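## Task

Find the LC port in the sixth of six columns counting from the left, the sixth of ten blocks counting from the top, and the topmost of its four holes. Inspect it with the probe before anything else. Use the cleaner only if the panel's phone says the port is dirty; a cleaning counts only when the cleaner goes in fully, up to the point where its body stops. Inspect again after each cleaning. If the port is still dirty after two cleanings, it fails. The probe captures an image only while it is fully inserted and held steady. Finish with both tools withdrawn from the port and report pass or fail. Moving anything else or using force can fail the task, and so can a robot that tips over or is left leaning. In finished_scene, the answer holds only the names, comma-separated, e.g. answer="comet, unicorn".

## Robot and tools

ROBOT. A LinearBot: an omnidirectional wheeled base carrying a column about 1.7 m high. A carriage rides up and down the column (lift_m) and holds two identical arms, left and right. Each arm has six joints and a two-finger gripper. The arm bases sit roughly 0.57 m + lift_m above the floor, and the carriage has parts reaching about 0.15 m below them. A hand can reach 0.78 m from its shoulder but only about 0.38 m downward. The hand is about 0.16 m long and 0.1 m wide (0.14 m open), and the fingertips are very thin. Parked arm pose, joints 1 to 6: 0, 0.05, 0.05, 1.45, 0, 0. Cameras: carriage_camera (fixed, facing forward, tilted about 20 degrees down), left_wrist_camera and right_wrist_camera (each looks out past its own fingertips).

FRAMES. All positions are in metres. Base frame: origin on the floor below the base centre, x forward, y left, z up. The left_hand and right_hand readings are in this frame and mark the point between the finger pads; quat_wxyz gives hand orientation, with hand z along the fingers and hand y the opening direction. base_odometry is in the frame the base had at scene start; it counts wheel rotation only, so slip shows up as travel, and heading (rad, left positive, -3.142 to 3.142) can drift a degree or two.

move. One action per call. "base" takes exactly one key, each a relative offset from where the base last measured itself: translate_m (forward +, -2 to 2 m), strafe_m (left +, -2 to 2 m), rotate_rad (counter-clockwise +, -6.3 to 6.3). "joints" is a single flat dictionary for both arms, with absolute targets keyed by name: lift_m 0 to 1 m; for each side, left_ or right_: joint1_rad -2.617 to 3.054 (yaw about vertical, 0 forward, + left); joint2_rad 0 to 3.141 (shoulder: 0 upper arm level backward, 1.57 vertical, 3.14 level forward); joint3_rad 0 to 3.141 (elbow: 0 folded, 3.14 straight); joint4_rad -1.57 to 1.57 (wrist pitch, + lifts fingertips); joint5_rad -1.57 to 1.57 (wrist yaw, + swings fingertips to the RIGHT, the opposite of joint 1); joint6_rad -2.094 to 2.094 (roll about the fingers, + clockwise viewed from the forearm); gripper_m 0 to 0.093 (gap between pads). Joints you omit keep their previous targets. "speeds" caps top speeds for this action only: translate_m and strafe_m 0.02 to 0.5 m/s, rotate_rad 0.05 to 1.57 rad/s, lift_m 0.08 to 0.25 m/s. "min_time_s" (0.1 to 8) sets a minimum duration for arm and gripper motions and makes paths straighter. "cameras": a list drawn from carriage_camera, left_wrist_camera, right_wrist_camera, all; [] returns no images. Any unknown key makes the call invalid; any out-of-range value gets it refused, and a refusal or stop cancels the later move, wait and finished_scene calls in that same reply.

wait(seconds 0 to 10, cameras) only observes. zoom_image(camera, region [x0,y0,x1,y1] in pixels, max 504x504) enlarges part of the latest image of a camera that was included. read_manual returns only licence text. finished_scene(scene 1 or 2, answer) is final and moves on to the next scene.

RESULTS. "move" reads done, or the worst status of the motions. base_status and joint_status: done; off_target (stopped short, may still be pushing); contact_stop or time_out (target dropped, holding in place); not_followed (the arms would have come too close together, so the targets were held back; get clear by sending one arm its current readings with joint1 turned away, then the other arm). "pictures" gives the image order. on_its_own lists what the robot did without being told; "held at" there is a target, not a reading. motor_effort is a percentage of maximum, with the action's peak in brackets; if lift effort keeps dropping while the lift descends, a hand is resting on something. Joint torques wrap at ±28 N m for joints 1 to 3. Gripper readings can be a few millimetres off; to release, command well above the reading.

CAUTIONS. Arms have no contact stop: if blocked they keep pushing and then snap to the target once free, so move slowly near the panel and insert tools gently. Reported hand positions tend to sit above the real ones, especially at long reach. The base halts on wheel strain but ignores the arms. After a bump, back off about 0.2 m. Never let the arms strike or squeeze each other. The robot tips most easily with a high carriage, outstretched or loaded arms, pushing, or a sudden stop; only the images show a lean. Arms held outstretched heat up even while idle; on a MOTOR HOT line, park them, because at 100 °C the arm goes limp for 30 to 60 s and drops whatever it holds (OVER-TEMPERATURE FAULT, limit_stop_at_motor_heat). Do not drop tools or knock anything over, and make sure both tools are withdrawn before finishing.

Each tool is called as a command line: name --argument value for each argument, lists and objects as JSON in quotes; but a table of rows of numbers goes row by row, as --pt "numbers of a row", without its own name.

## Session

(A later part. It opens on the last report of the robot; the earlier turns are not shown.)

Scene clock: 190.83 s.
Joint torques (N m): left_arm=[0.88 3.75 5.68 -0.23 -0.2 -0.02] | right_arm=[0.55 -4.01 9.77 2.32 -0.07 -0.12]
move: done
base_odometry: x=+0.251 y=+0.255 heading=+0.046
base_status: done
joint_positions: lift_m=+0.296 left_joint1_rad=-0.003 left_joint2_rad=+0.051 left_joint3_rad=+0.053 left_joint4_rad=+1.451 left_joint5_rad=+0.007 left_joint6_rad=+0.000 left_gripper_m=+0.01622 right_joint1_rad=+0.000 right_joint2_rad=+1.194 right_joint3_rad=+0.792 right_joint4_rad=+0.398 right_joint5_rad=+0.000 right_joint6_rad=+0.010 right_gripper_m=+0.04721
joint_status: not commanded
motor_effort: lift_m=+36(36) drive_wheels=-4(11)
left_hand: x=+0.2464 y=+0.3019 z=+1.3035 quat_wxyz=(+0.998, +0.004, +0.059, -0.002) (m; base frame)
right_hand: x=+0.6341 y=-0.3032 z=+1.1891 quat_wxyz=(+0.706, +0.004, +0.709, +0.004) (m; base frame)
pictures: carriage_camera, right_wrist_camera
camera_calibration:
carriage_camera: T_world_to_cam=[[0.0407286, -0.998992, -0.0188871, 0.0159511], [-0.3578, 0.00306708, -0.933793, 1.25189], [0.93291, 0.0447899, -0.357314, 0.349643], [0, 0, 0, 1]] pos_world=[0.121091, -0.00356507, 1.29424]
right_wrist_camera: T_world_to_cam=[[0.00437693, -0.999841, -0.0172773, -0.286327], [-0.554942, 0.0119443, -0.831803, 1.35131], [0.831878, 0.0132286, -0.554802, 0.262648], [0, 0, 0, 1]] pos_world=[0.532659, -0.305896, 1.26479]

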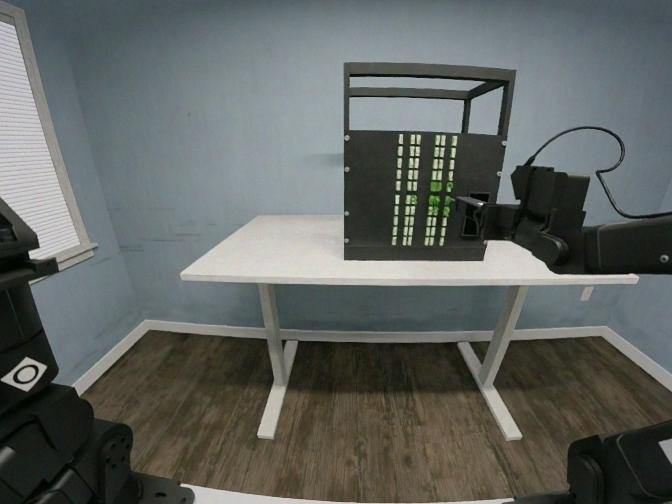

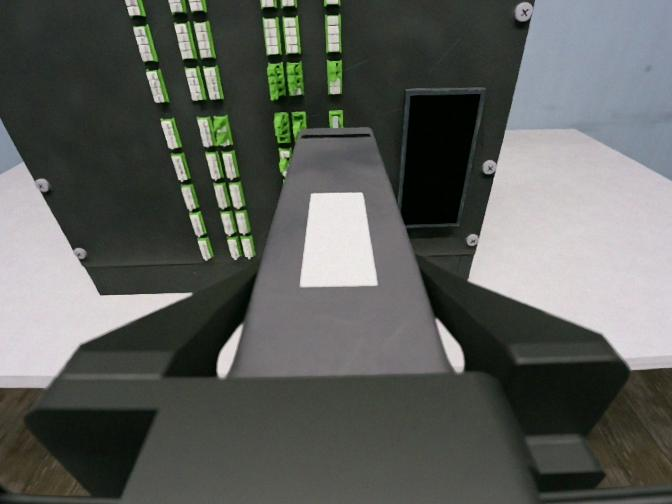

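move --base '{"translate_m":0.004}' --speeds '{"translate_m":0.02}' --cameras '["carriage_camera","right_wrist_camera"]'

zoom_image --camera "right_wrist_camera" --region '[320, 95, 350, 125]'

zoom_image --camera "carriage_camera" --region '[435, 185, 465, 215]'

Scene clock: 219.10 s.
Joint torques (N m): left_arm=[0.9 3.89 5.59 -0.17 -0.21 -0.03] | right_arm=[0.51 -3.79 9.92 2.33 -0.06 -0.12]
move: done
base_odometry: x=+0.255 y=+0.255 heading=+0.046
base_status: done
joint_positions: lift_m=+0.296 left_joint1_rad=-0.003 left_joint2_rad=+0.051 left_joint3_rad=+0.053 left_joint4_rad=+1.451 left_joint5_rad=+0.007 left_joint6_rad=+0.000 left_gripper_m=+0.01622 right_joint1_rad=+0.000 right_joint2_rad=+1.194 right_joint3_rad=+0.792 right_joint4_rad=+0.398 right_joint5_rad=+0.000 right_joint6_rad=+0.010 right_gripper_m=+0.04721
joint_status: not commanded
motor_effort: lift_m=+36(36) drive_wheels=+0(9)
left_hand: x=+0.2464 y=+0.3019 z=+1.3035 quat_wxyz=(+0.998, +0.004, +0.059, -0.002) (m; base frame)
right_hand: x=+0.6341 y=-0.3032 z=+1.1892 quat_wxyz=(+0.706, +0.004, +0.709, +0.004) (m; base frame)
pictures: carriage_camera, right_wrist_camera
camera_calibration:
carriage_camera: T_world_to_cam=[[0.0407286, -0.998992, -0.0188871, 0.0159511], [-0.3578, 0.00306708, -0.933793, 1.25189], [0.93291, 0.0447899, -0.357314, 0.349643], [0, 0, 0, 1]] pos_world=[0.121091, -0.00356507, 1.29424]
right_wrist_camera: T_world_to_cam=[[0.00438317, -0.999841, -0.0172757, -0.28633], [-0.554642, 0.0119442, -0.832003, 1.35148], [0.832078, 0.0132286, -0.554502, 0.262216], [0, 0, 0, 1]] pos_world=[0.532659, -0.305896, 1.26489]

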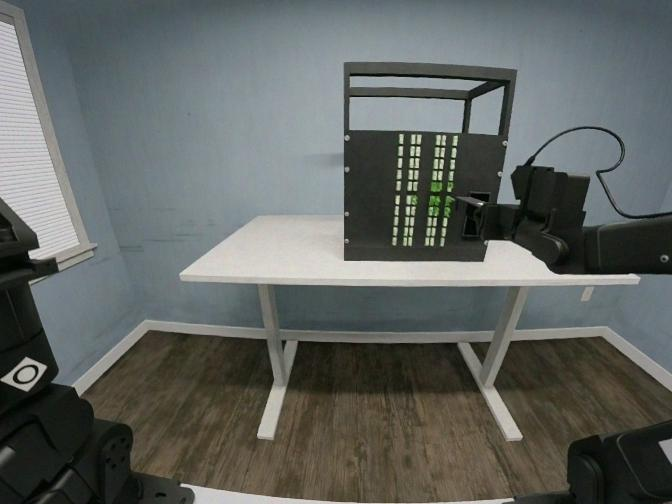

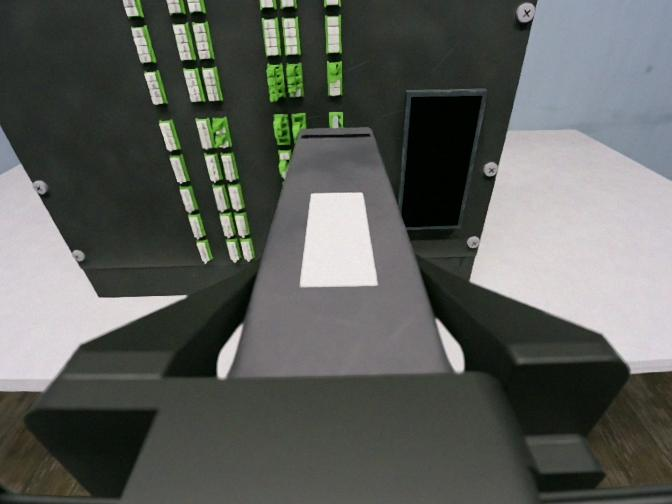

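Scaled by 16.800 from the camera's 672x504 image, which has a finer 960x720 frame.

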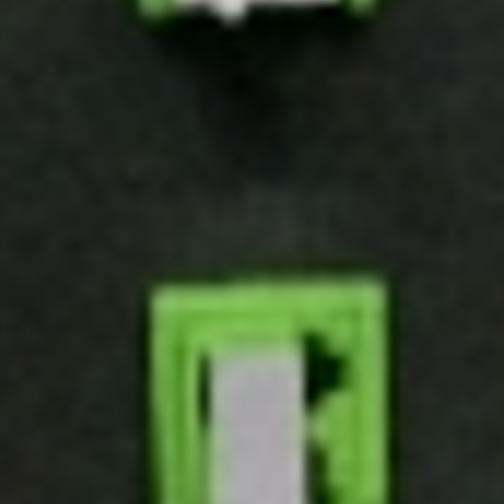

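Scaled by 16.800 from the camera's 672x504 image, which has a finer 960x720 frame.

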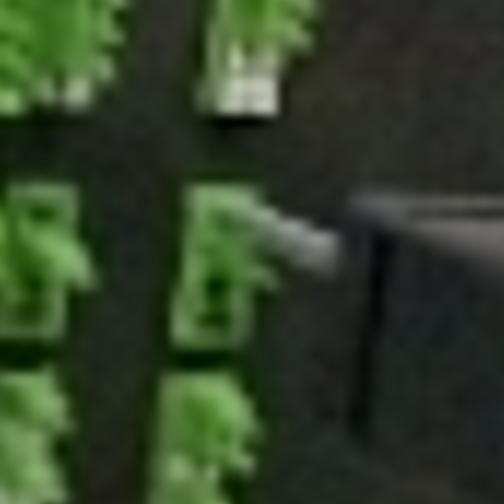

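move --joints '{"lift_m":0.2940}' --cameras '[]'

move --base '{"translate_m":0.004}' --speeds '{"translate_m":0.02}' --cameras '["carriage_camera","right_wrist_camera"]'

zoom_image --camera "right_wrist_camera" --region '[320, 95, 350, 125]'

zoom_image --camera "carriage_camera" --region '[435, 185, 465, 215]'

Scene clock: 229.83 s.
Joint torques (N m): left_arm=[0.88 3.79 5.63 -0.2 -0.21 -0.03] | right_arm=[0.51 -3.79 9.54 2.38 -0.06 -0.12]
move: done
base_odometry: x=+0.255 y=+0.255 heading=+0.046
base_status: not commanded
joint_positions: lift_m=+0.294 left_joint1_rad=-0.003 left_joint2_rad=+0.051 left_joint3_rad=+0.053 left_joint4_rad=+1.451 left_joint5_rad=+0.007 left_joint6_rad=+0.000 left_gripper_m=+0.01622 right_joint1_rad=+0.000 right_joint2_rad=+1.194 right_joint3_rad=+0.792 right_joint4_rad=+0.399 right_joint5_rad=+0.000 right_joint6_rad=+0.010 right_gripper_m=+0.04721
joint_status: all done
motor_effort: lift_m=+35(37) drive_wheels=+0(4)
left_hand: x=+0.2464 y=+0.3019 z=+1.3016 quat_wxyz=(+0.998, +0.004, +0.059, -0.002) (m; base frame)
right_hand: x=+0.6341 y=-0.3032 z=+1.1873 quat_wxyz=(+0.706, +0.004, +0.708, +0.004) (m; base frame)
pictures: none
No camera images: "cameras" was empty.

Scene clock: 230.40 s.
Joint torques (N m): left_arm=[0.9 3.84 5.71 -0.19 -0.21 -0.03] | right_arm=[0.51 -3.59 9.92 2.34 -0.06 -0.12]
move: done
base_odometry: x=+0.259 y=+0.256 heading=+0.047
base_status: done
joint_positions: lift_m=+0.294 left_joint1_rad=-0.003 left_joint2_rad=+0.051 left_joint3_rad=+0.053 left_joint4_rad=+1.451 left_joint5_rad=+0.007 left_joint6_rad=+0.000 left_gripper_m=+0.01622 right_joint1_rad=+0.000 right_joint2_rad=+1.192 right_joint3_rad=+0.790 right_joint4_rad=+0.397 right_joint5_rad=+0.000 right_joint6_rad=+0.010 right_gripper_m=+0.04721
joint_status: not commanded
motor_effort: lift_m=+35(35) drive_wheels=+1(9)
left_hand: x=+0.2464 y=+0.3019 z=+1.3016 quat_wxyz=(+0.998, +0.004, +0.059, -0.002) (m; base frame)
right_hand: x=+0.6335 y=-0.3032 z=+1.1869 quat_wxyz=(+0.705, +0.004, +0.709, +0.004) (m; base frame)
pictures: carriage_camera, right_wrist_camera
camera_calibration:
carriage_camera: T_world_to_cam=[[0.0407286, -0.998992, -0.0188871, 0.0159133], [-0.3578, 0.00306708, -0.933793, 1.25002], [0.93291, 0.0447899, -0.357314, 0.348928], [0, 0, 0, 1]] pos_world=[0.121091, -0.00356507, 1.29224]
right_wrist_camera: T_world_to_cam=[[0.0043707, -0.999841, -0.0172789, -0.286357], [-0.555242, 0.0119443, -0.831603, 1.34911], [0.831677, 0.0132287, -0.555101, 0.26233], [0, 0, 0, 1]] pos_world=[0.532158, -0.305896, 1.26259]

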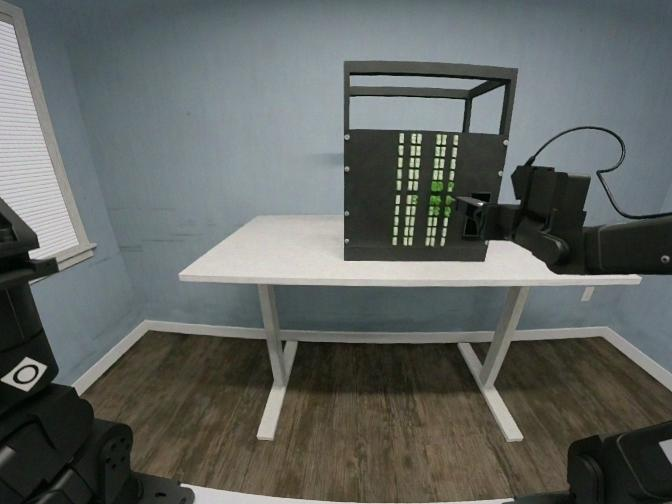

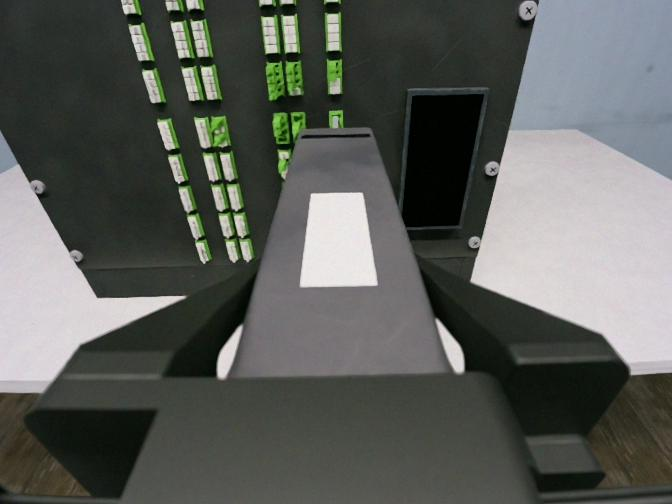

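Scaled by 16.800 from the camera's 672x504 image, which has a finer 960x720 frame.

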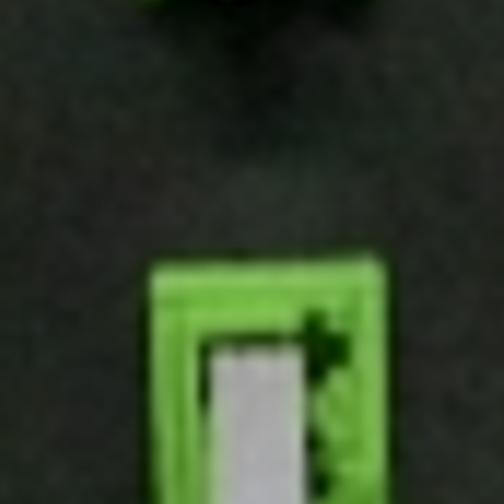

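Scaled by 16.800 from the camera's 672x504 image, which has a finer 960x720 frame.

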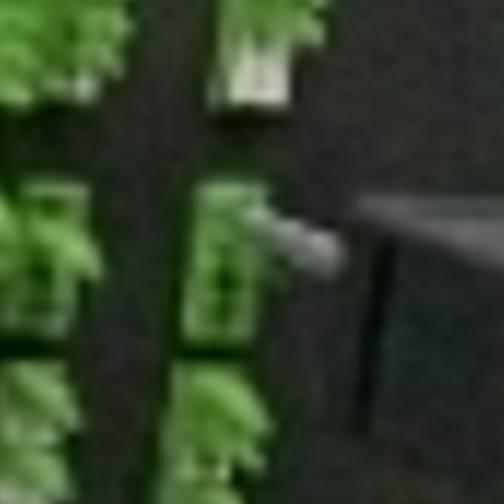

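move --base '{"translate_m":0.004}' --speeds '{"translate_m":0.02}' --cameras '["carriage_camera","right_wrist_camera"]'

zoom_image --camera "right_wrist_camera" --region '[320, 95, 350, 125]'

zoom_image --camera "carriage_camera" --region '[435, 185, 465, 215]'

Scene clock: 237.43 s.
Joint torques (N m): left_arm=[0.88 3.81 5.63 -0.19 -0.21 -0.03] | right_arm=[0.49 -2.15 10.33 2.5 -0.06 -0.12]
move: done
base_odometry: x=+0.263 y=+0.256 heading=+0.047
base_status: done
joint_positions: lift_m=+0.294 left_joint1_rad=-0.003 left_joint2_rad=+0.051 left_joint3_rad=+0.053 left_joint4_rad=+1.451 left_joint5_rad=+0.007 left_joint6_rad=+0.000 left_gripper_m=+0.01622 right_joint1_rad=+0.000 right_joint2_rad=+1.175 right_joint3_rad=+0.786 right_joint4_rad=+0.382 right_joint5_rad=+0.000 right_joint6_rad=+0.010 right_gripper_m=+0.04721
joint_status: not commanded
motor_effort: lift_m=+35(35) drive_wheels=+2(10)
left_hand: x=+0.2464 y=+0.3019 z=+1.3016 quat_wxyz=(+0.998, +0.004, +0.059, -0.002) (m; base frame)
right_hand: x=+0.6298 y=-0.3032 z=+1.1880 quat_wxyz=(+0.705, +0.004, +0.709, +0.004) (m; base frame)
pictures: carriage_camera, right_wrist_camera
camera_calibration:
carriage_camera: T_world_to_cam=[[0.0407286, -0.998992, -0.0188871, 0.0159133], [-0.3578, 0.00306708, -0.933793, 1.25002], [0.93291, 0.0447899, -0.357314, 0.348928], [0, 0, 0, 1]] pos_world=[0.121091, -0.00356507, 1.29224]
right_wrist_camera: T_world_to_cam=[[0.00433698, -0.999841, -0.0172883, -0.286287], [-0.556855, 0.0119451, -0.830524, 1.34777], [0.830598, 0.013229, -0.556715, 0.268717], [0, 0, 0, 1]] pos_world=[0.528556, -0.305896, 1.264]

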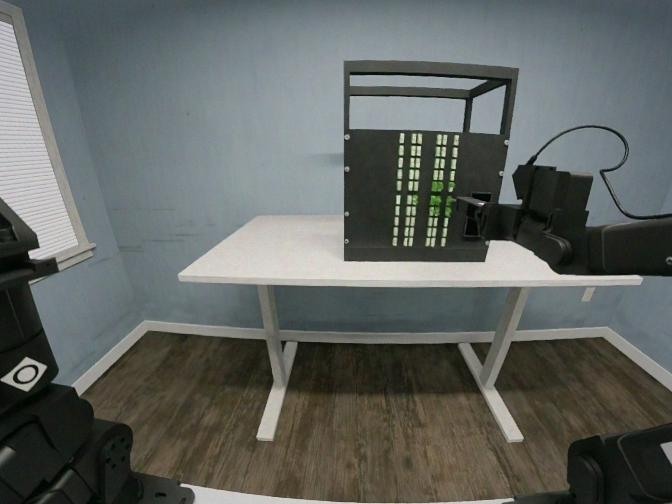

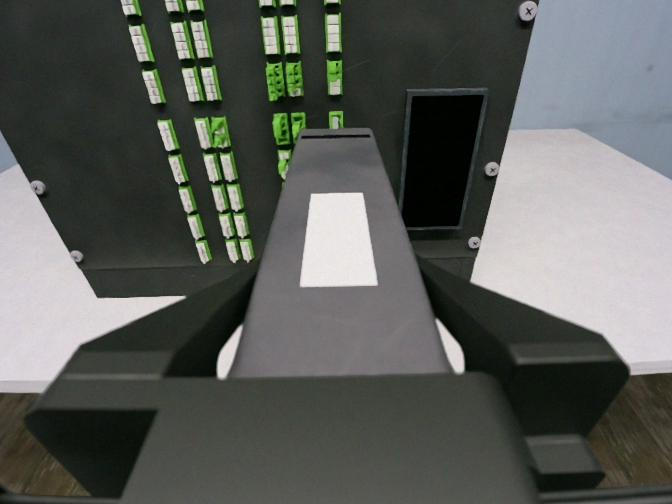

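Scaled by 16.800 from the camera's 672x504 image, which has a finer 960x720 frame.

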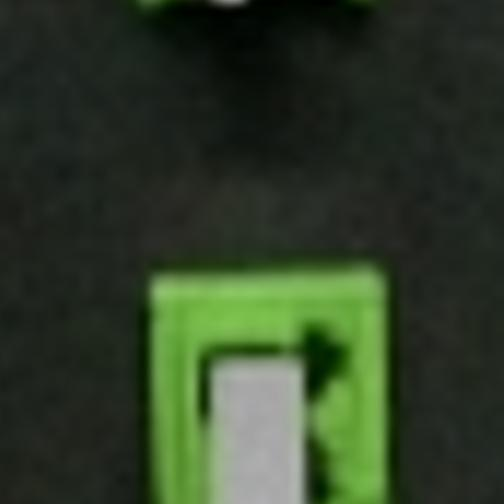

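Scaled by 16.800 from the camera's 672x504 image, which has a finer 960x720 frame.

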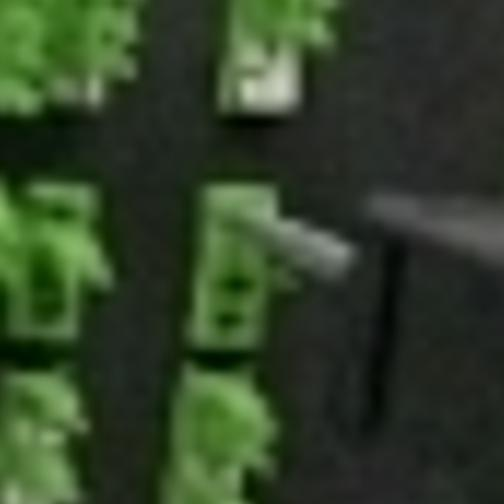

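move --base '{"translate_m":-0.005}' --speeds '{"translate_m":0.02}' --cameras '[]'

move --joints '{"lift_m":0.2945}' --cameras '["carriage_camera","right_wrist_camera"]'

zoom_image --camera "right_wrist_camera" --region '[320, 95, 350, 125]'

Scene clock: 245.67 s.
Joint torques (N m): left_arm=[0.88 3.84 5.6 -0.19 -0.21 -0.03] | right_arm=[0.57 -3.1 10.33 2.34 -0.07 -0.11]
move: done
base_odometry: x=+0.258 y=+0.256 heading=+0.047
base_status: done
joint_positions: lift_m=+0.294 left_joint1_rad=-0.003 left_joint2_rad=+0.051 left_joint3_rad=+0.053 left_joint4_rad=+1.451 left_joint5_rad=+0.007 left_joint6_rad=+0.000 left_gripper_m=+0.01622 right_joint1_rad=+0.000 right_joint2_rad=+1.186 right_joint3_rad=+0.786 right_joint4_rad=+0.396 right_joint5_rad=+0.000 right_joint6_rad=+0.010 right_gripper_m=+0.04721
joint_status: not commanded
motor_effort: lift_m=+35(35) drive_wheels=+0(11)
left_hand: x=+0.2463 y=+0.3019 z=+1.3016 quat_wxyz=(+0.998, +0.004, +0.059, -0.002) (m; base frame)
right_hand: x=+0.6322 y=-0.3032 z=+1.1869 quat_wxyz=(+0.706, +0.004, +0.709, +0.004) (m; base frame)
pictures: none
No camera images: "cameras" was empty.

Scene clock: 245.97 s.
Joint torques (N m): left_arm=[0.88 3.69 5.55 -0.22 -0.21 -0.02] | right_arm=[0.54 -3.29 10.29 2.34 -0.06 -0.12]
move: done
base_odometry: x=+0.258 y=+0.256 heading=+0.047
base_status: not commanded
joint_positions: lift_m=+0.294 left_joint1_rad=-0.003 left_joint2_rad=+0.051 left_joint3_rad=+0.053 left_joint4_rad=+1.451 left_joint5_rad=+0.007 left_joint6_rad=+0.000 left_gripper_m=+0.01622 right_joint1_rad=+0.000 right_joint2_rad=+1.187 right_joint3_rad=+0.786 right_joint4_rad=+0.397 right_joint5_rad=+0.000 right_joint6_rad=+0.010 right_gripper_m=+0.04721
joint_status: all done
motor_effort: lift_m=+35(38) drive_wheels=-3(3)
left_hand: x=+0.2463 y=+0.3019 z=+1.3021 quat_wxyz=(+0.998, +0.004, +0.059, -0.002) (m; base frame)
right_hand: x=+0.6324 y=-0.3032 z=+1.1871 quat_wxyz=(+0.705, +0.004, +0.709, +0.004) (m; base frame)
pictures: carriage_camera, right_wrist_camera
camera_calibration:
carriage_camera: T_world_to_cam=[[0.0407286, -0.998992, -0.0188871, 0.0159228], [-0.3578, 0.00306708, -0.933793, 1.25049], [0.93291, 0.0447899, -0.357314, 0.349107], [0, 0, 0, 1]] pos_world=[0.121091, -0.00356507, 1.29274]
right_wrist_camera: T_world_to_cam=[[0.0043707, -0.999841, -0.0172789, -0.286347], [-0.555242, 0.0119443, -0.831603, 1.34874], [0.831677, 0.0132287, -0.555101, 0.263411], [0, 0, 0, 1]] pos_world=[0.531058, -0.305896, 1.26289]

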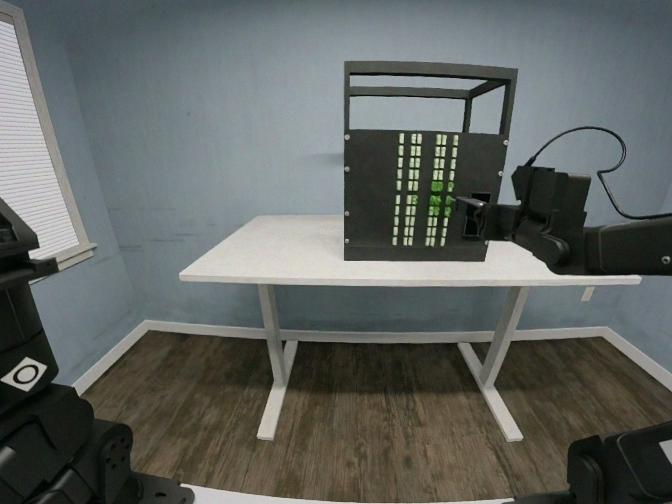

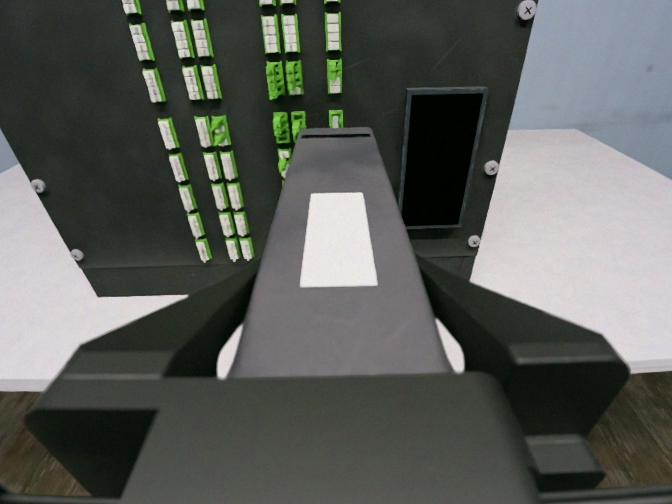

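Scaled by 16.800 from the camera's 672x504 image, which has a finer 960x720 frame.

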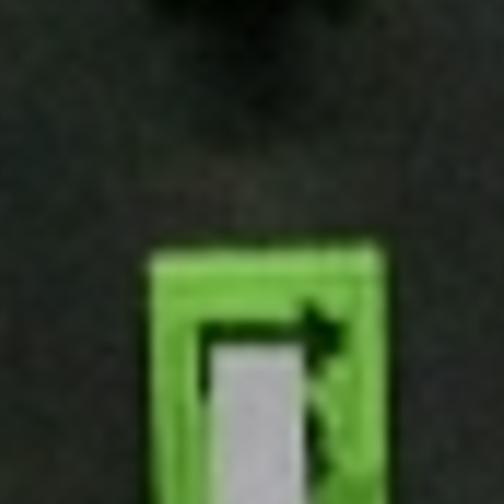

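move --joints '{"lift_m":0.2949}' --cameras '[]'

move --base '{"translate_m":0.003}' --speeds '{"translate_m":0.02}' --cameras '["carriage_camera","right_wrist_camera"]'

zoom_image --camera "right_wrist_camera" --region '[320, 95, 350, 125]'

zoom_image --camera "carriage_camera" --region '[435, 185, 465, 215]'

Scene clock: 256.13 s.
Joint torques (N m): left_arm=[0.88 3.85 5.6 -0.21 -0.21 -0.03] | right_arm=[0.49 -3.25 10.24 2.33 -0.06 -0.11]
move: done
base_odometry: x=+0.258 y=+0.256 heading=+0.047
base_status: not commanded
joint_positions: lift_m=+0.295 left_joint1_rad=-0.003 left_joint2_rad=+0.051 left_joint3_rad=+0.053 left_joint4_rad=+1.451 left_joint5_rad=+0.007 left_joint6_rad=+0.000 left_gripper_m=+0.01622 right_joint1_rad=+0.000 right_joint2_rad=+1.188 right_joint3_rad=+0.786 right_joint4_rad=+0.397 right_joint5_rad=+0.000 right_joint6_rad=+0.010 right_gripper_m=+0.04721
joint_status: all done
motor_effort: lift_m=+35(37) drive_wheels=-1(1)
left_hand: x=+0.2463 y=+0.3019 z=+1.3025 quat_wxyz=(+0.998, +0.004, +0.059, -0.002) (m; base frame)
right_hand: x=+0.6325 y=-0.3032 z=+1.1875 quat_wxyz=(+0.706, +0.004, +0.709, +0.004) (m; base frame)
pictures: none
No camera images: "cameras" was empty.

Scene clock: 256.67 s.
Joint torques (N m): left_arm=[0.88 3.84 5.52 -0.21 -0.2 -0.03] | right_arm=[0.58 -2.97 10.54 2.37 -0.06 -0.13]
move: done
base_odometry: x=+0.261 y=+0.256 heading=+0.047
base_status: done
joint_positions: lift_m=+0.295 left_joint1_rad=-0.003 left_joint2_rad=+0.051 left_joint3_rad=+0.053 left_joint4_rad=+1.451 left_joint5_rad=+0.007 left_joint6_rad=+0.000 left_gripper_m=+0.01622 right_joint1_rad=+0.000 right_joint2_rad=+1.184 right_joint3_rad=+0.785 right_joint4_rad=+0.394 right_joint5_rad=+0.000 right_joint6_rad=+0.010 right_gripper_m=+0.04721
joint_status: not commanded
motor_effort: lift_m=+35(35) drive_wheels=+0(7)
left_hand: x=+0.2463 y=+0.3019 z=+1.3025 quat_wxyz=(+0.998, +0.004, +0.059, -0.002) (m; base frame)
right_hand: x=+0.6316 y=-0.3032 z=+1.1879 quat_wxyz=(+0.706, +0.004, +0.709, +0.004) (m; base frame)
pictures: carriage_camera, right_wrist_camera
camera_calibration:
carriage_camera: T_world_to_cam=[[0.0407286, -0.998992, -0.0188871, 0.0159303], [-0.3578, 0.00306708, -0.933793, 1.25086], [0.93291, 0.0447899, -0.357314, 0.34925], [0, 0, 0, 1]] pos_world=[0.121091, -0.00356507, 1.29314]
right_wrist_camera: T_world_to_cam=[[0.00437693, -0.999841, -0.0172773, -0.286336], [-0.554942, 0.0119443, -0.831803, 1.34892], [0.831878, 0.0132286, -0.554802, 0.264062], [0, 0, 0, 1]] pos_world=[0.530159, -0.305896, 1.26359]

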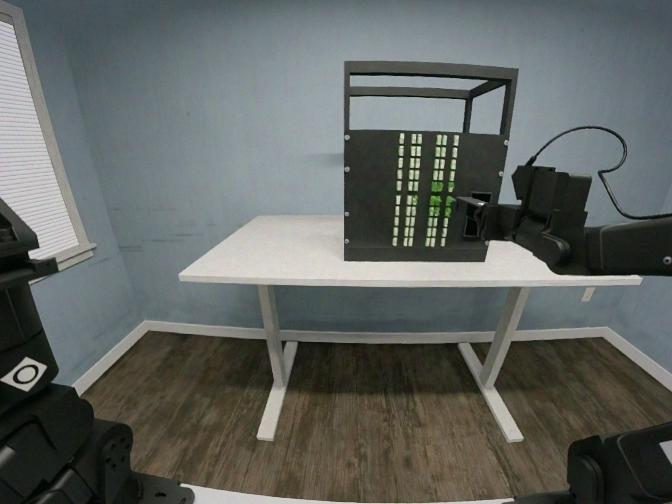

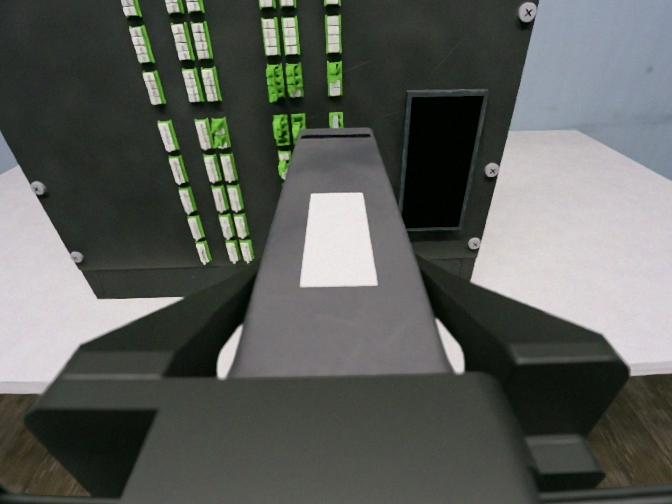

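Scaled by 16.800 from the camera's 672x504 image, which has a finer 960x720 frame.

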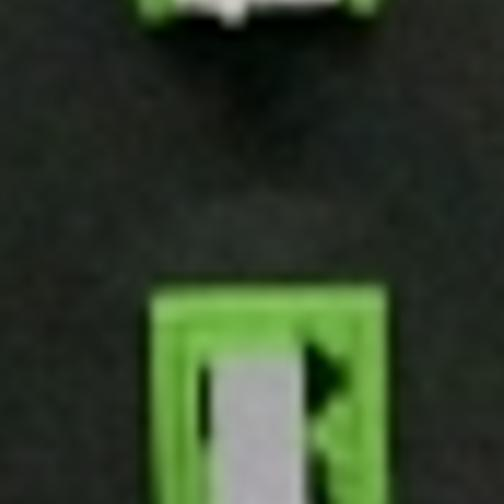

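Scaled by 16.800 from the camera's 672x504 image, which has a finer 960x720 frame.

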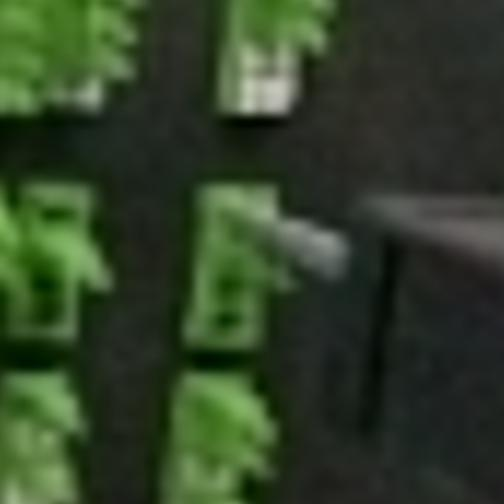

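move --joints '{"lift_m":0.2946}' --cameras '["right_wrist_camera"]'

zoom_image --camera "right_wrist_camera" --region '[320, 95, 350, 125]'

Scene clock: 265.50 s.
Joint torques (N m): left_arm=[0.88 3.85 5.6 -0.21 -0.21 -0.03] | right_arm=[0.47 -2.86 10.4 2.41 -0.07 -0.11]
move: done
base_odometry: x=+0.261 y=+0.256 heading=+0.047
base_status: not commanded
joint_positions: lift_m=+0.295 left_joint1_rad=-0.003 left_joint2_rad=+0.051 left_joint3_rad=+0.053 left_joint4_rad=+1.451 left_joint5_rad=+0.007 left_joint6_rad=+0.000 left_gripper_m=+0.01622 right_joint1_rad=+0.000 right_joint2_rad=+1.184 right_joint3_rad=+0.785 right_joint4_rad=+0.394 right_joint5_rad=+0.000 right_joint6_rad=+0.010 right_gripper_m=+0.04721
joint_status: all done
motor_effort: lift_m=+34(35) drive_wheels=+0(0)
left_hand: x=+0.2463 y=+0.3019 z=+1.3023 quat_wxyz=(+0.998, +0.004, +0.059, -0.002) (m; base frame)
right_hand: x=+0.6316 y=-0.3032 z=+1.1877 quat_wxyz=(+0.706, +0.004, +0.709, +0.004) (m; base frame)
pictures: right_wrist_camera
camera_calibration:
right_wrist_camera: T_world_to_cam=[[0.00437693, -0.999841, -0.0172773, -0.28634], [-0.554942, 0.0119443, -0.831803, 1.34875], [0.831878, 0.0132286, -0.554802, 0.263951], [0, 0, 0, 1]] pos_world=[0.530159, -0.305896, 1.26339]

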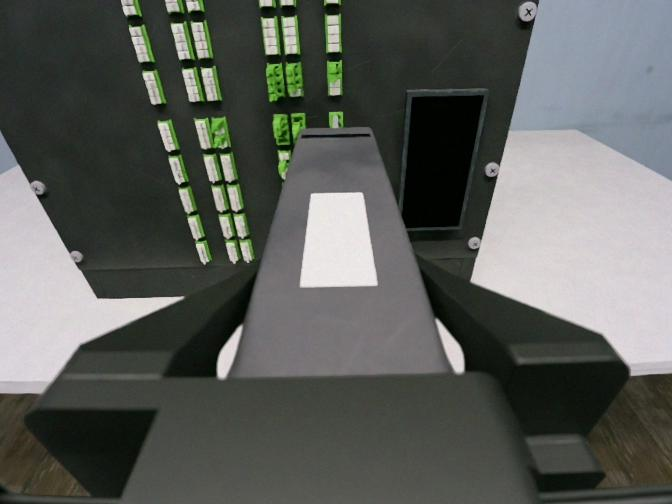

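Scaled by 16.800 from the camera's 672x504 image, which has a finer 960x720 frame.

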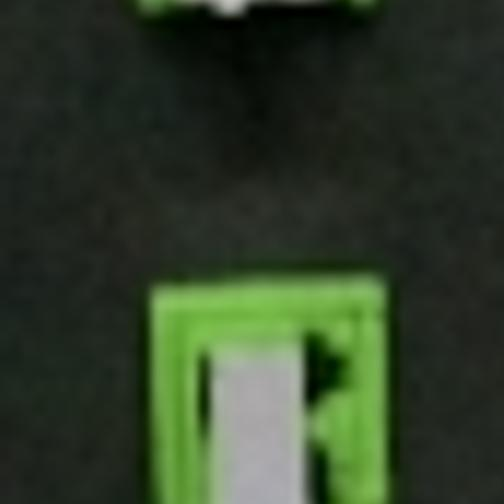

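move --joints '{"lift_m":0.2943}' --cameras '[]'

move --base '{"translate_m":0.003}' --speeds '{"translate_m":0.02}' --cameras '["carriage_camera","right_wrist_camera"]'

zoom_image --camera "right_wrist_camera" --region '[320, 95, 350, 125]'

zoom_image --camera "carriage_camera" --region '[435, 185, 465, 215]'

Scene clock: 273.03 s.
Joint torques (N m): left_arm=[0.88 3.81 5.6 -0.18 -0.21 -0.03] | right_arm=[0.49 -2.97 10.52 2.39 -0.06 -0.12]
move: done
base_odometry: x=+0.261 y=+0.256 heading=+0.047
base_status: not commanded
joint_positions: lift_m=+0.294 left_joint1_rad=-0.003 left_joint2_rad=+0.051 left_joint3_rad=+0.053 left_joint4_rad=+1.451 left_joint5_rad=+0.007 left_joint6_rad=+0.000 left_gripper_m=+0.01622 right_joint1_rad=+0.000 right_joint2_rad=+1.184 right_joint3_rad=+0.785 right_joint4_rad=+0.394 right_joint5_rad=+0.000 right_joint6_rad=+0.010 right_gripper_m=+0.04721
joint_status: all done
motor_effort: lift_m=+34(35) drive_wheels=+0(0)
left_hand: x=+0.2463 y=+0.3019 z=+1.3020 quat_wxyz=(+0.998, +0.004, +0.059, -0.002) (m; base frame)
right_hand: x=+0.6316 y=-0.3032 z=+1.1874 quat_wxyz=(+0.706, +0.004, +0.709, +0.004) (m; base frame)
pictures: none
No camera images: "cameras" was empty.

Scene clock: 273.63 s.
Joint torques (N m): left_arm=[0.9 3.92 5.64 -0.26 -0.2 -0.03] | right_arm=[0.54 -1.85 10.3 2.5 -0.06 -0.12]
move: done
base_odometry: x=+0.264 y=+0.256 heading=+0.047
base_status: done
joint_positions: lift_m=+0.294 left_joint1_rad=-0.003 left_joint2_rad=+0.051 left_joint3_rad=+0.053 left_joint4_rad=+1.453 left_joint5_rad=+0.007 left_joint6_rad=+0.000 left_gripper_m=+0.01622 right_joint1_rad=+0.000 right_joint2_rad=+1.171 right_joint3_rad=+0.785 right_joint4_rad=+0.379 right_joint5_rad=+0.000 right_joint6_rad=+0.010 right_gripper_m=+0.04721
joint_status: not commanded
motor_effort: lift_m=+34(34) drive_wheels=+1(7)
left_hand: x=+0.2460 y=+0.3019 z=+1.3020 quat_wxyz=(+0.998, +0.004, +0.058, -0.002) (m; base frame)
right_hand: x=+0.6289 y=-0.3032 z=+1.1888 quat_wxyz=(+0.705, +0.004, +0.709, +0.004) (m; base frame)
pictures: carriage_camera, right_wrist_camera
camera_calibration:
carriage_camera: T_world_to_cam=[[0.0407286, -0.998992, -0.0188871, 0.0159209], [-0.3578, 0.00306708, -0.933793, 1.2504], [0.93291, 0.0447899, -0.357314, 0.349071], [0, 0, 0, 1]] pos_world=[0.121091, -0.00356507, 1.29264]
right_wrist_camera: T_world_to_cam=[[0.00434321, -0.999841, -0.0172867, -0.286275], [-0.556556, 0.0119451, -0.830724, 1.34802], [0.830799, 0.013229, -0.556416, 0.269424], [0, 0, 0, 1]] pos_world=[0.527657, -0.305896, 1.2648]

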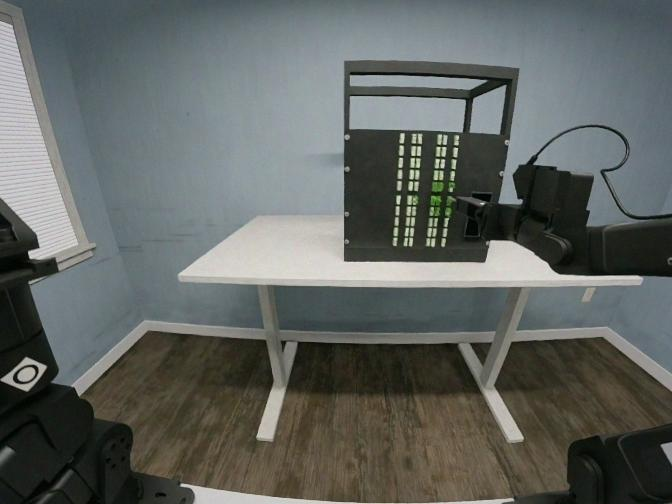

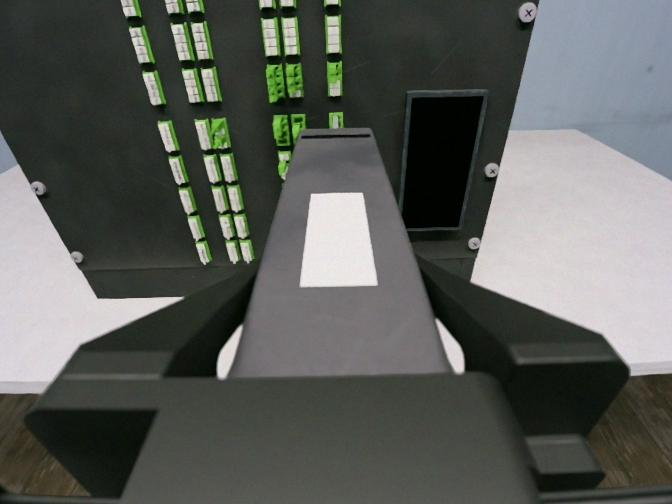

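Scaled by 16.800 from the camera's 672x504 image, which has a finer 960x720 frame.

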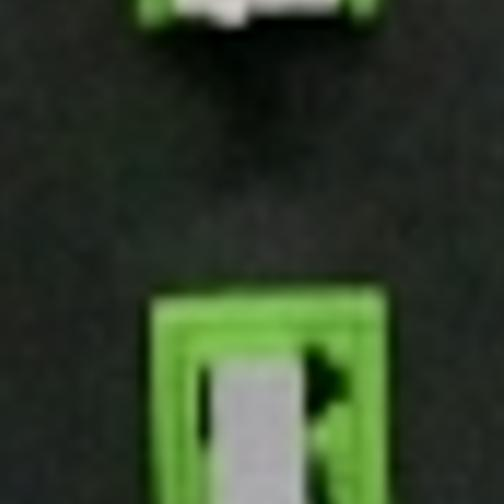

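Scaled by 16.800 from the camera's 672x504 image, which has a finer 960x720 frame.

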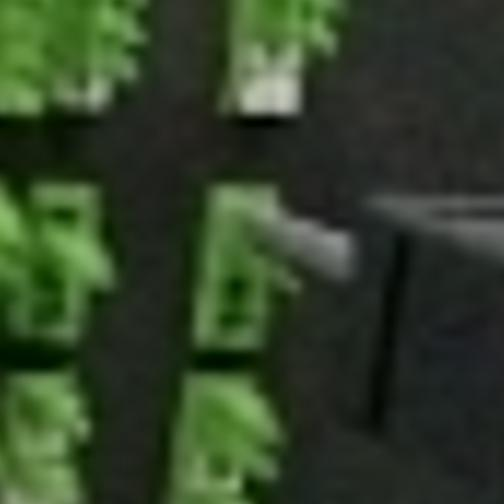

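move --base '{"translate_m":-0.004}' --speeds '{"translate_m":0.02}' --joints '{"left_joint1_rad":-0.576,"left_joint2_rad":1.6,"left_joint3_rad":1.2,"left_joint4_rad":0.568,"left_joint5_rad":0.33,"left_joint6_rad":0}' --min_time_s 4

zoom_image --camera "right_wrist_camera" --region '[320, 95, 350, 125]'

Scene clock: 317.27 s.
Joint torques (N m): left_arm=[-0.01 -7.35 11 2.26 -0.05 -0.03] | right_arm=[0.53 -3.08 10.39 2.37 -0.06 -0.12]
move: done
base_odometry: x=+0.260 y=+0.256 heading=+0.047
base_status: done
joint_positions: lift_m=+0.294 left_joint1_rad=-0.568 left_joint2_rad=+1.593 left_joint3_rad=+1.163 left_joint4_rad=+0.571 left_joint5_rad=+0.319 left_joint6_rad=+0.000 left_gripper_m=+0.01622 right_joint1_rad=+0.000 right_joint2_rad=+1.185 right_joint3_rad=+0.785 right_joint4_rad=+0.395 right_joint5_rad=+0.000 right_joint6_rad=+0.010 right_gripper_m=+0.04721
joint_status: all done
motor_effort: lift_m=+34(34) drive_wheels=-1(7)
left_hand: x=+0.6160 y=-0.0158 z=+1.2332 quat_wxyz=(+0.686, +0.296, +0.588, -0.309) (m; base frame)
right_hand: x=+0.6320 y=-0.3032 z=+1.1869 quat_wxyz=(+0.705, +0.004, +0.709, +0.004) (m; base frame)
pictures: carriage_camera, left_wrist_camera, right_wrist_camera
camera_calibration:
carriage_camera: T_world_to_cam=[[0.0407286, -0.998992, -0.0188871, 0.0159209], [-0.3578, 0.00306708, -0.933793, 1.2504], [0.93291, 0.0447899, -0.357314, 0.349071], [0, 0, 0, 1]] pos_world=[0.121091, -0.00356507, 1.29264]
left_wrist_camera: T_world_to_cam=[[-0.752926, -0.656665, -0.0435242, 0.510154], [-0.300588, 0.401978, -0.864905, 1.25789], [0.585448, -0.638126, -0.500046, 0.367725], [0, 0, 0, 1]] pos_world=[0.546933, 0.0640085, 1.29404]
right_wrist_camera: T_world_to_cam=[[0.00436446, -0.999841, -0.0172805, -0.286343], [-0.555542, 0.0119443, -0.831403, 1.34826], [0.831477, 0.0132287, -0.555401, 0.264118], [0, 0, 0, 1]] pos_world=[0.530658, -0.305896, 1.26269]

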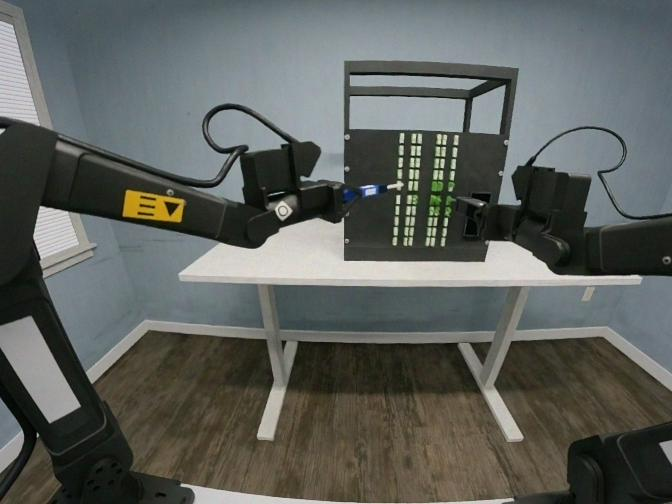

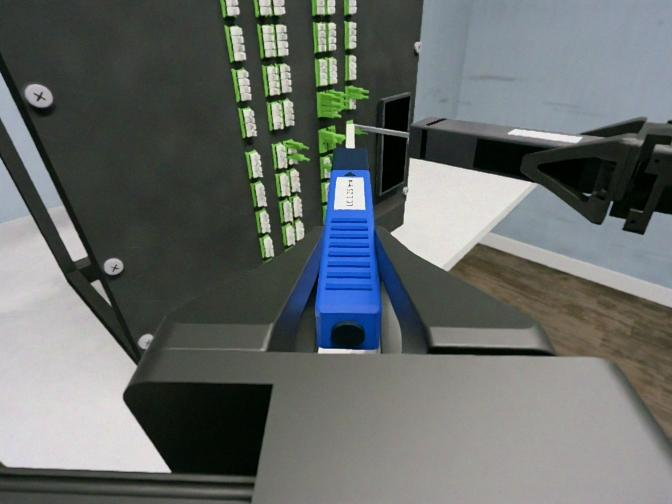

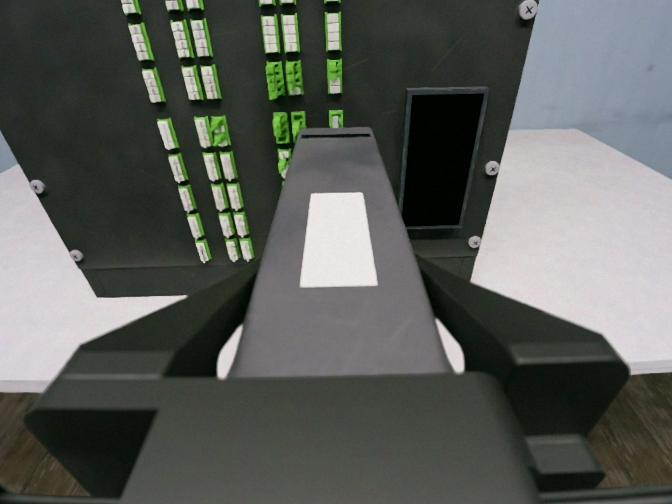

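Scaled by 16.800 from the camera's 672x504 image, which has a finer 960x720 frame.

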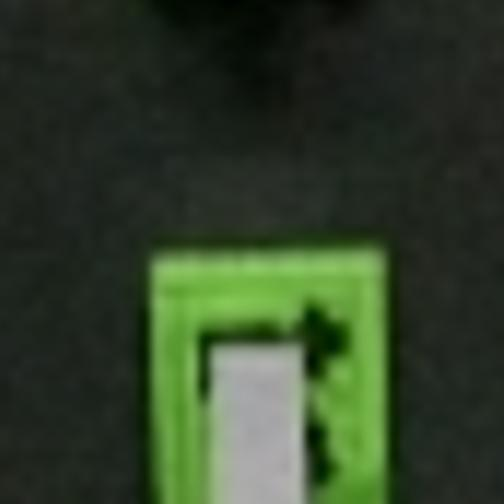

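move --joints '{"left_joint5_rad":0.12}' --min_time_s 1 --cameras '["left_wrist_camera"]'

zoom_image --camera "left_wrist_camera" --region '[360, 60, 500, 200]'

Scene clock: 322.47 s.
Joint torques (N m): left_arm=[0.01 -7.36 11.02 2.28 -0.29 -0.03] | right_arm=[0.51 -3.1 10.39 2.36 -0.06 -0.12]
move: done
base_odometry: x=+0.260 y=+0.256 heading=+0.047
base_status: not commanded
joint_positions: lift_m=+0.294 left_joint1_rad=-0.568 left_joint2_rad=+1.593 left_joint3_rad=+1.163 left_joint4_rad=+0.570 left_joint5_rad=+0.133 left_joint6_rad=+0.000 left_gripper_m=+0.01622 right_joint1_rad=+0.000 right_joint2_rad=+1.185 right_joint3_rad=+0.785 right_joint4_rad=+0.395 right_joint5_rad=+0.000 right_joint6_rad=+0.010 right_gripper_m=+0.04721
joint_status: all done
motor_effort: lift_m=+34(34) drive_wheels=-1(1)
left_hand: x=+0.6387 y=+0.0065 z=+1.2340 quat_wxyz=(+0.711, +0.232, +0.614, -0.253) (m; base frame)
right_hand: x=+0.6320 y=-0.3032 z=+1.1869 quat_wxyz=(+0.705, +0.004, +0.709, +0.004) (m; base frame)
pictures: left_wrist_camera
camera_calibration:
left_wrist_camera: T_world_to_cam=[[-0.620824, -0.783742, -0.018042, 0.426837], [-0.379767, 0.320798, -0.867678, 1.311], [0.685824, -0.531824, -0.496799, 0.300367], [0, 0, 0, 1]] pos_world=[0.556866, 0.0737061, 1.29445]

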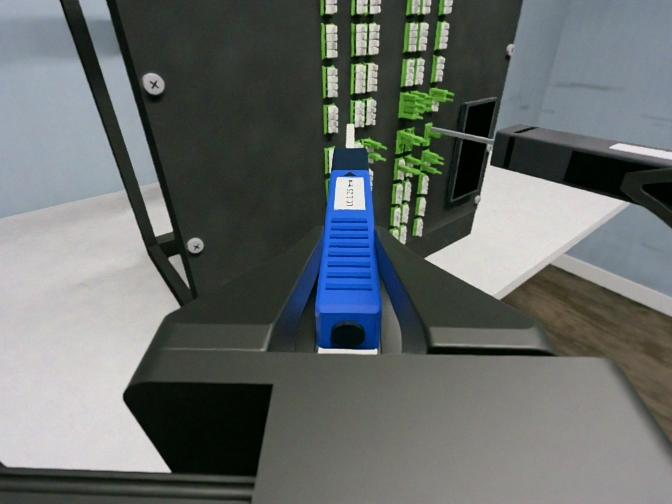

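Scaled by 3.600 from the camera's 672x504 image, which has a finer 960x720 frame.

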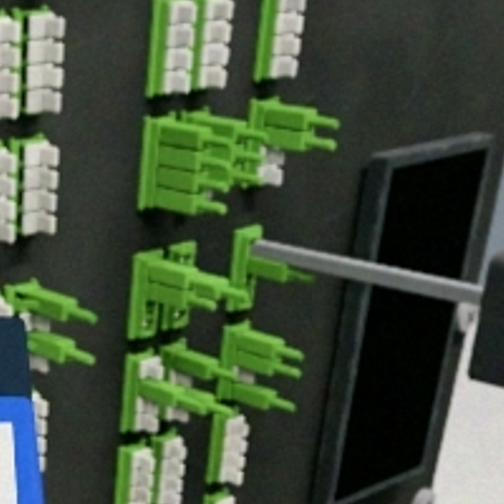

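zoom_image --camera "left_wrist_camera" --region '[415, 110, 460, 155]'

Scaled by 11.200 from the camera's 672x504 image, which has a finer 960x720 frame.

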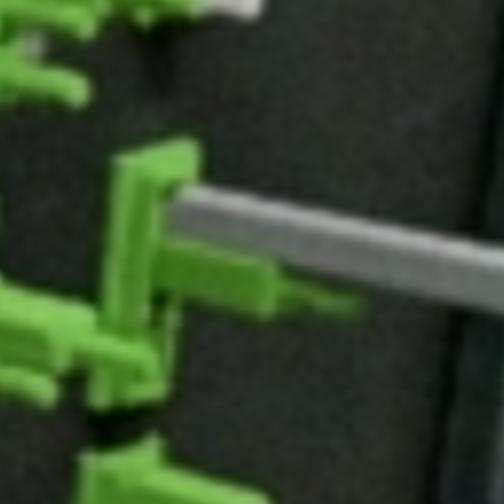

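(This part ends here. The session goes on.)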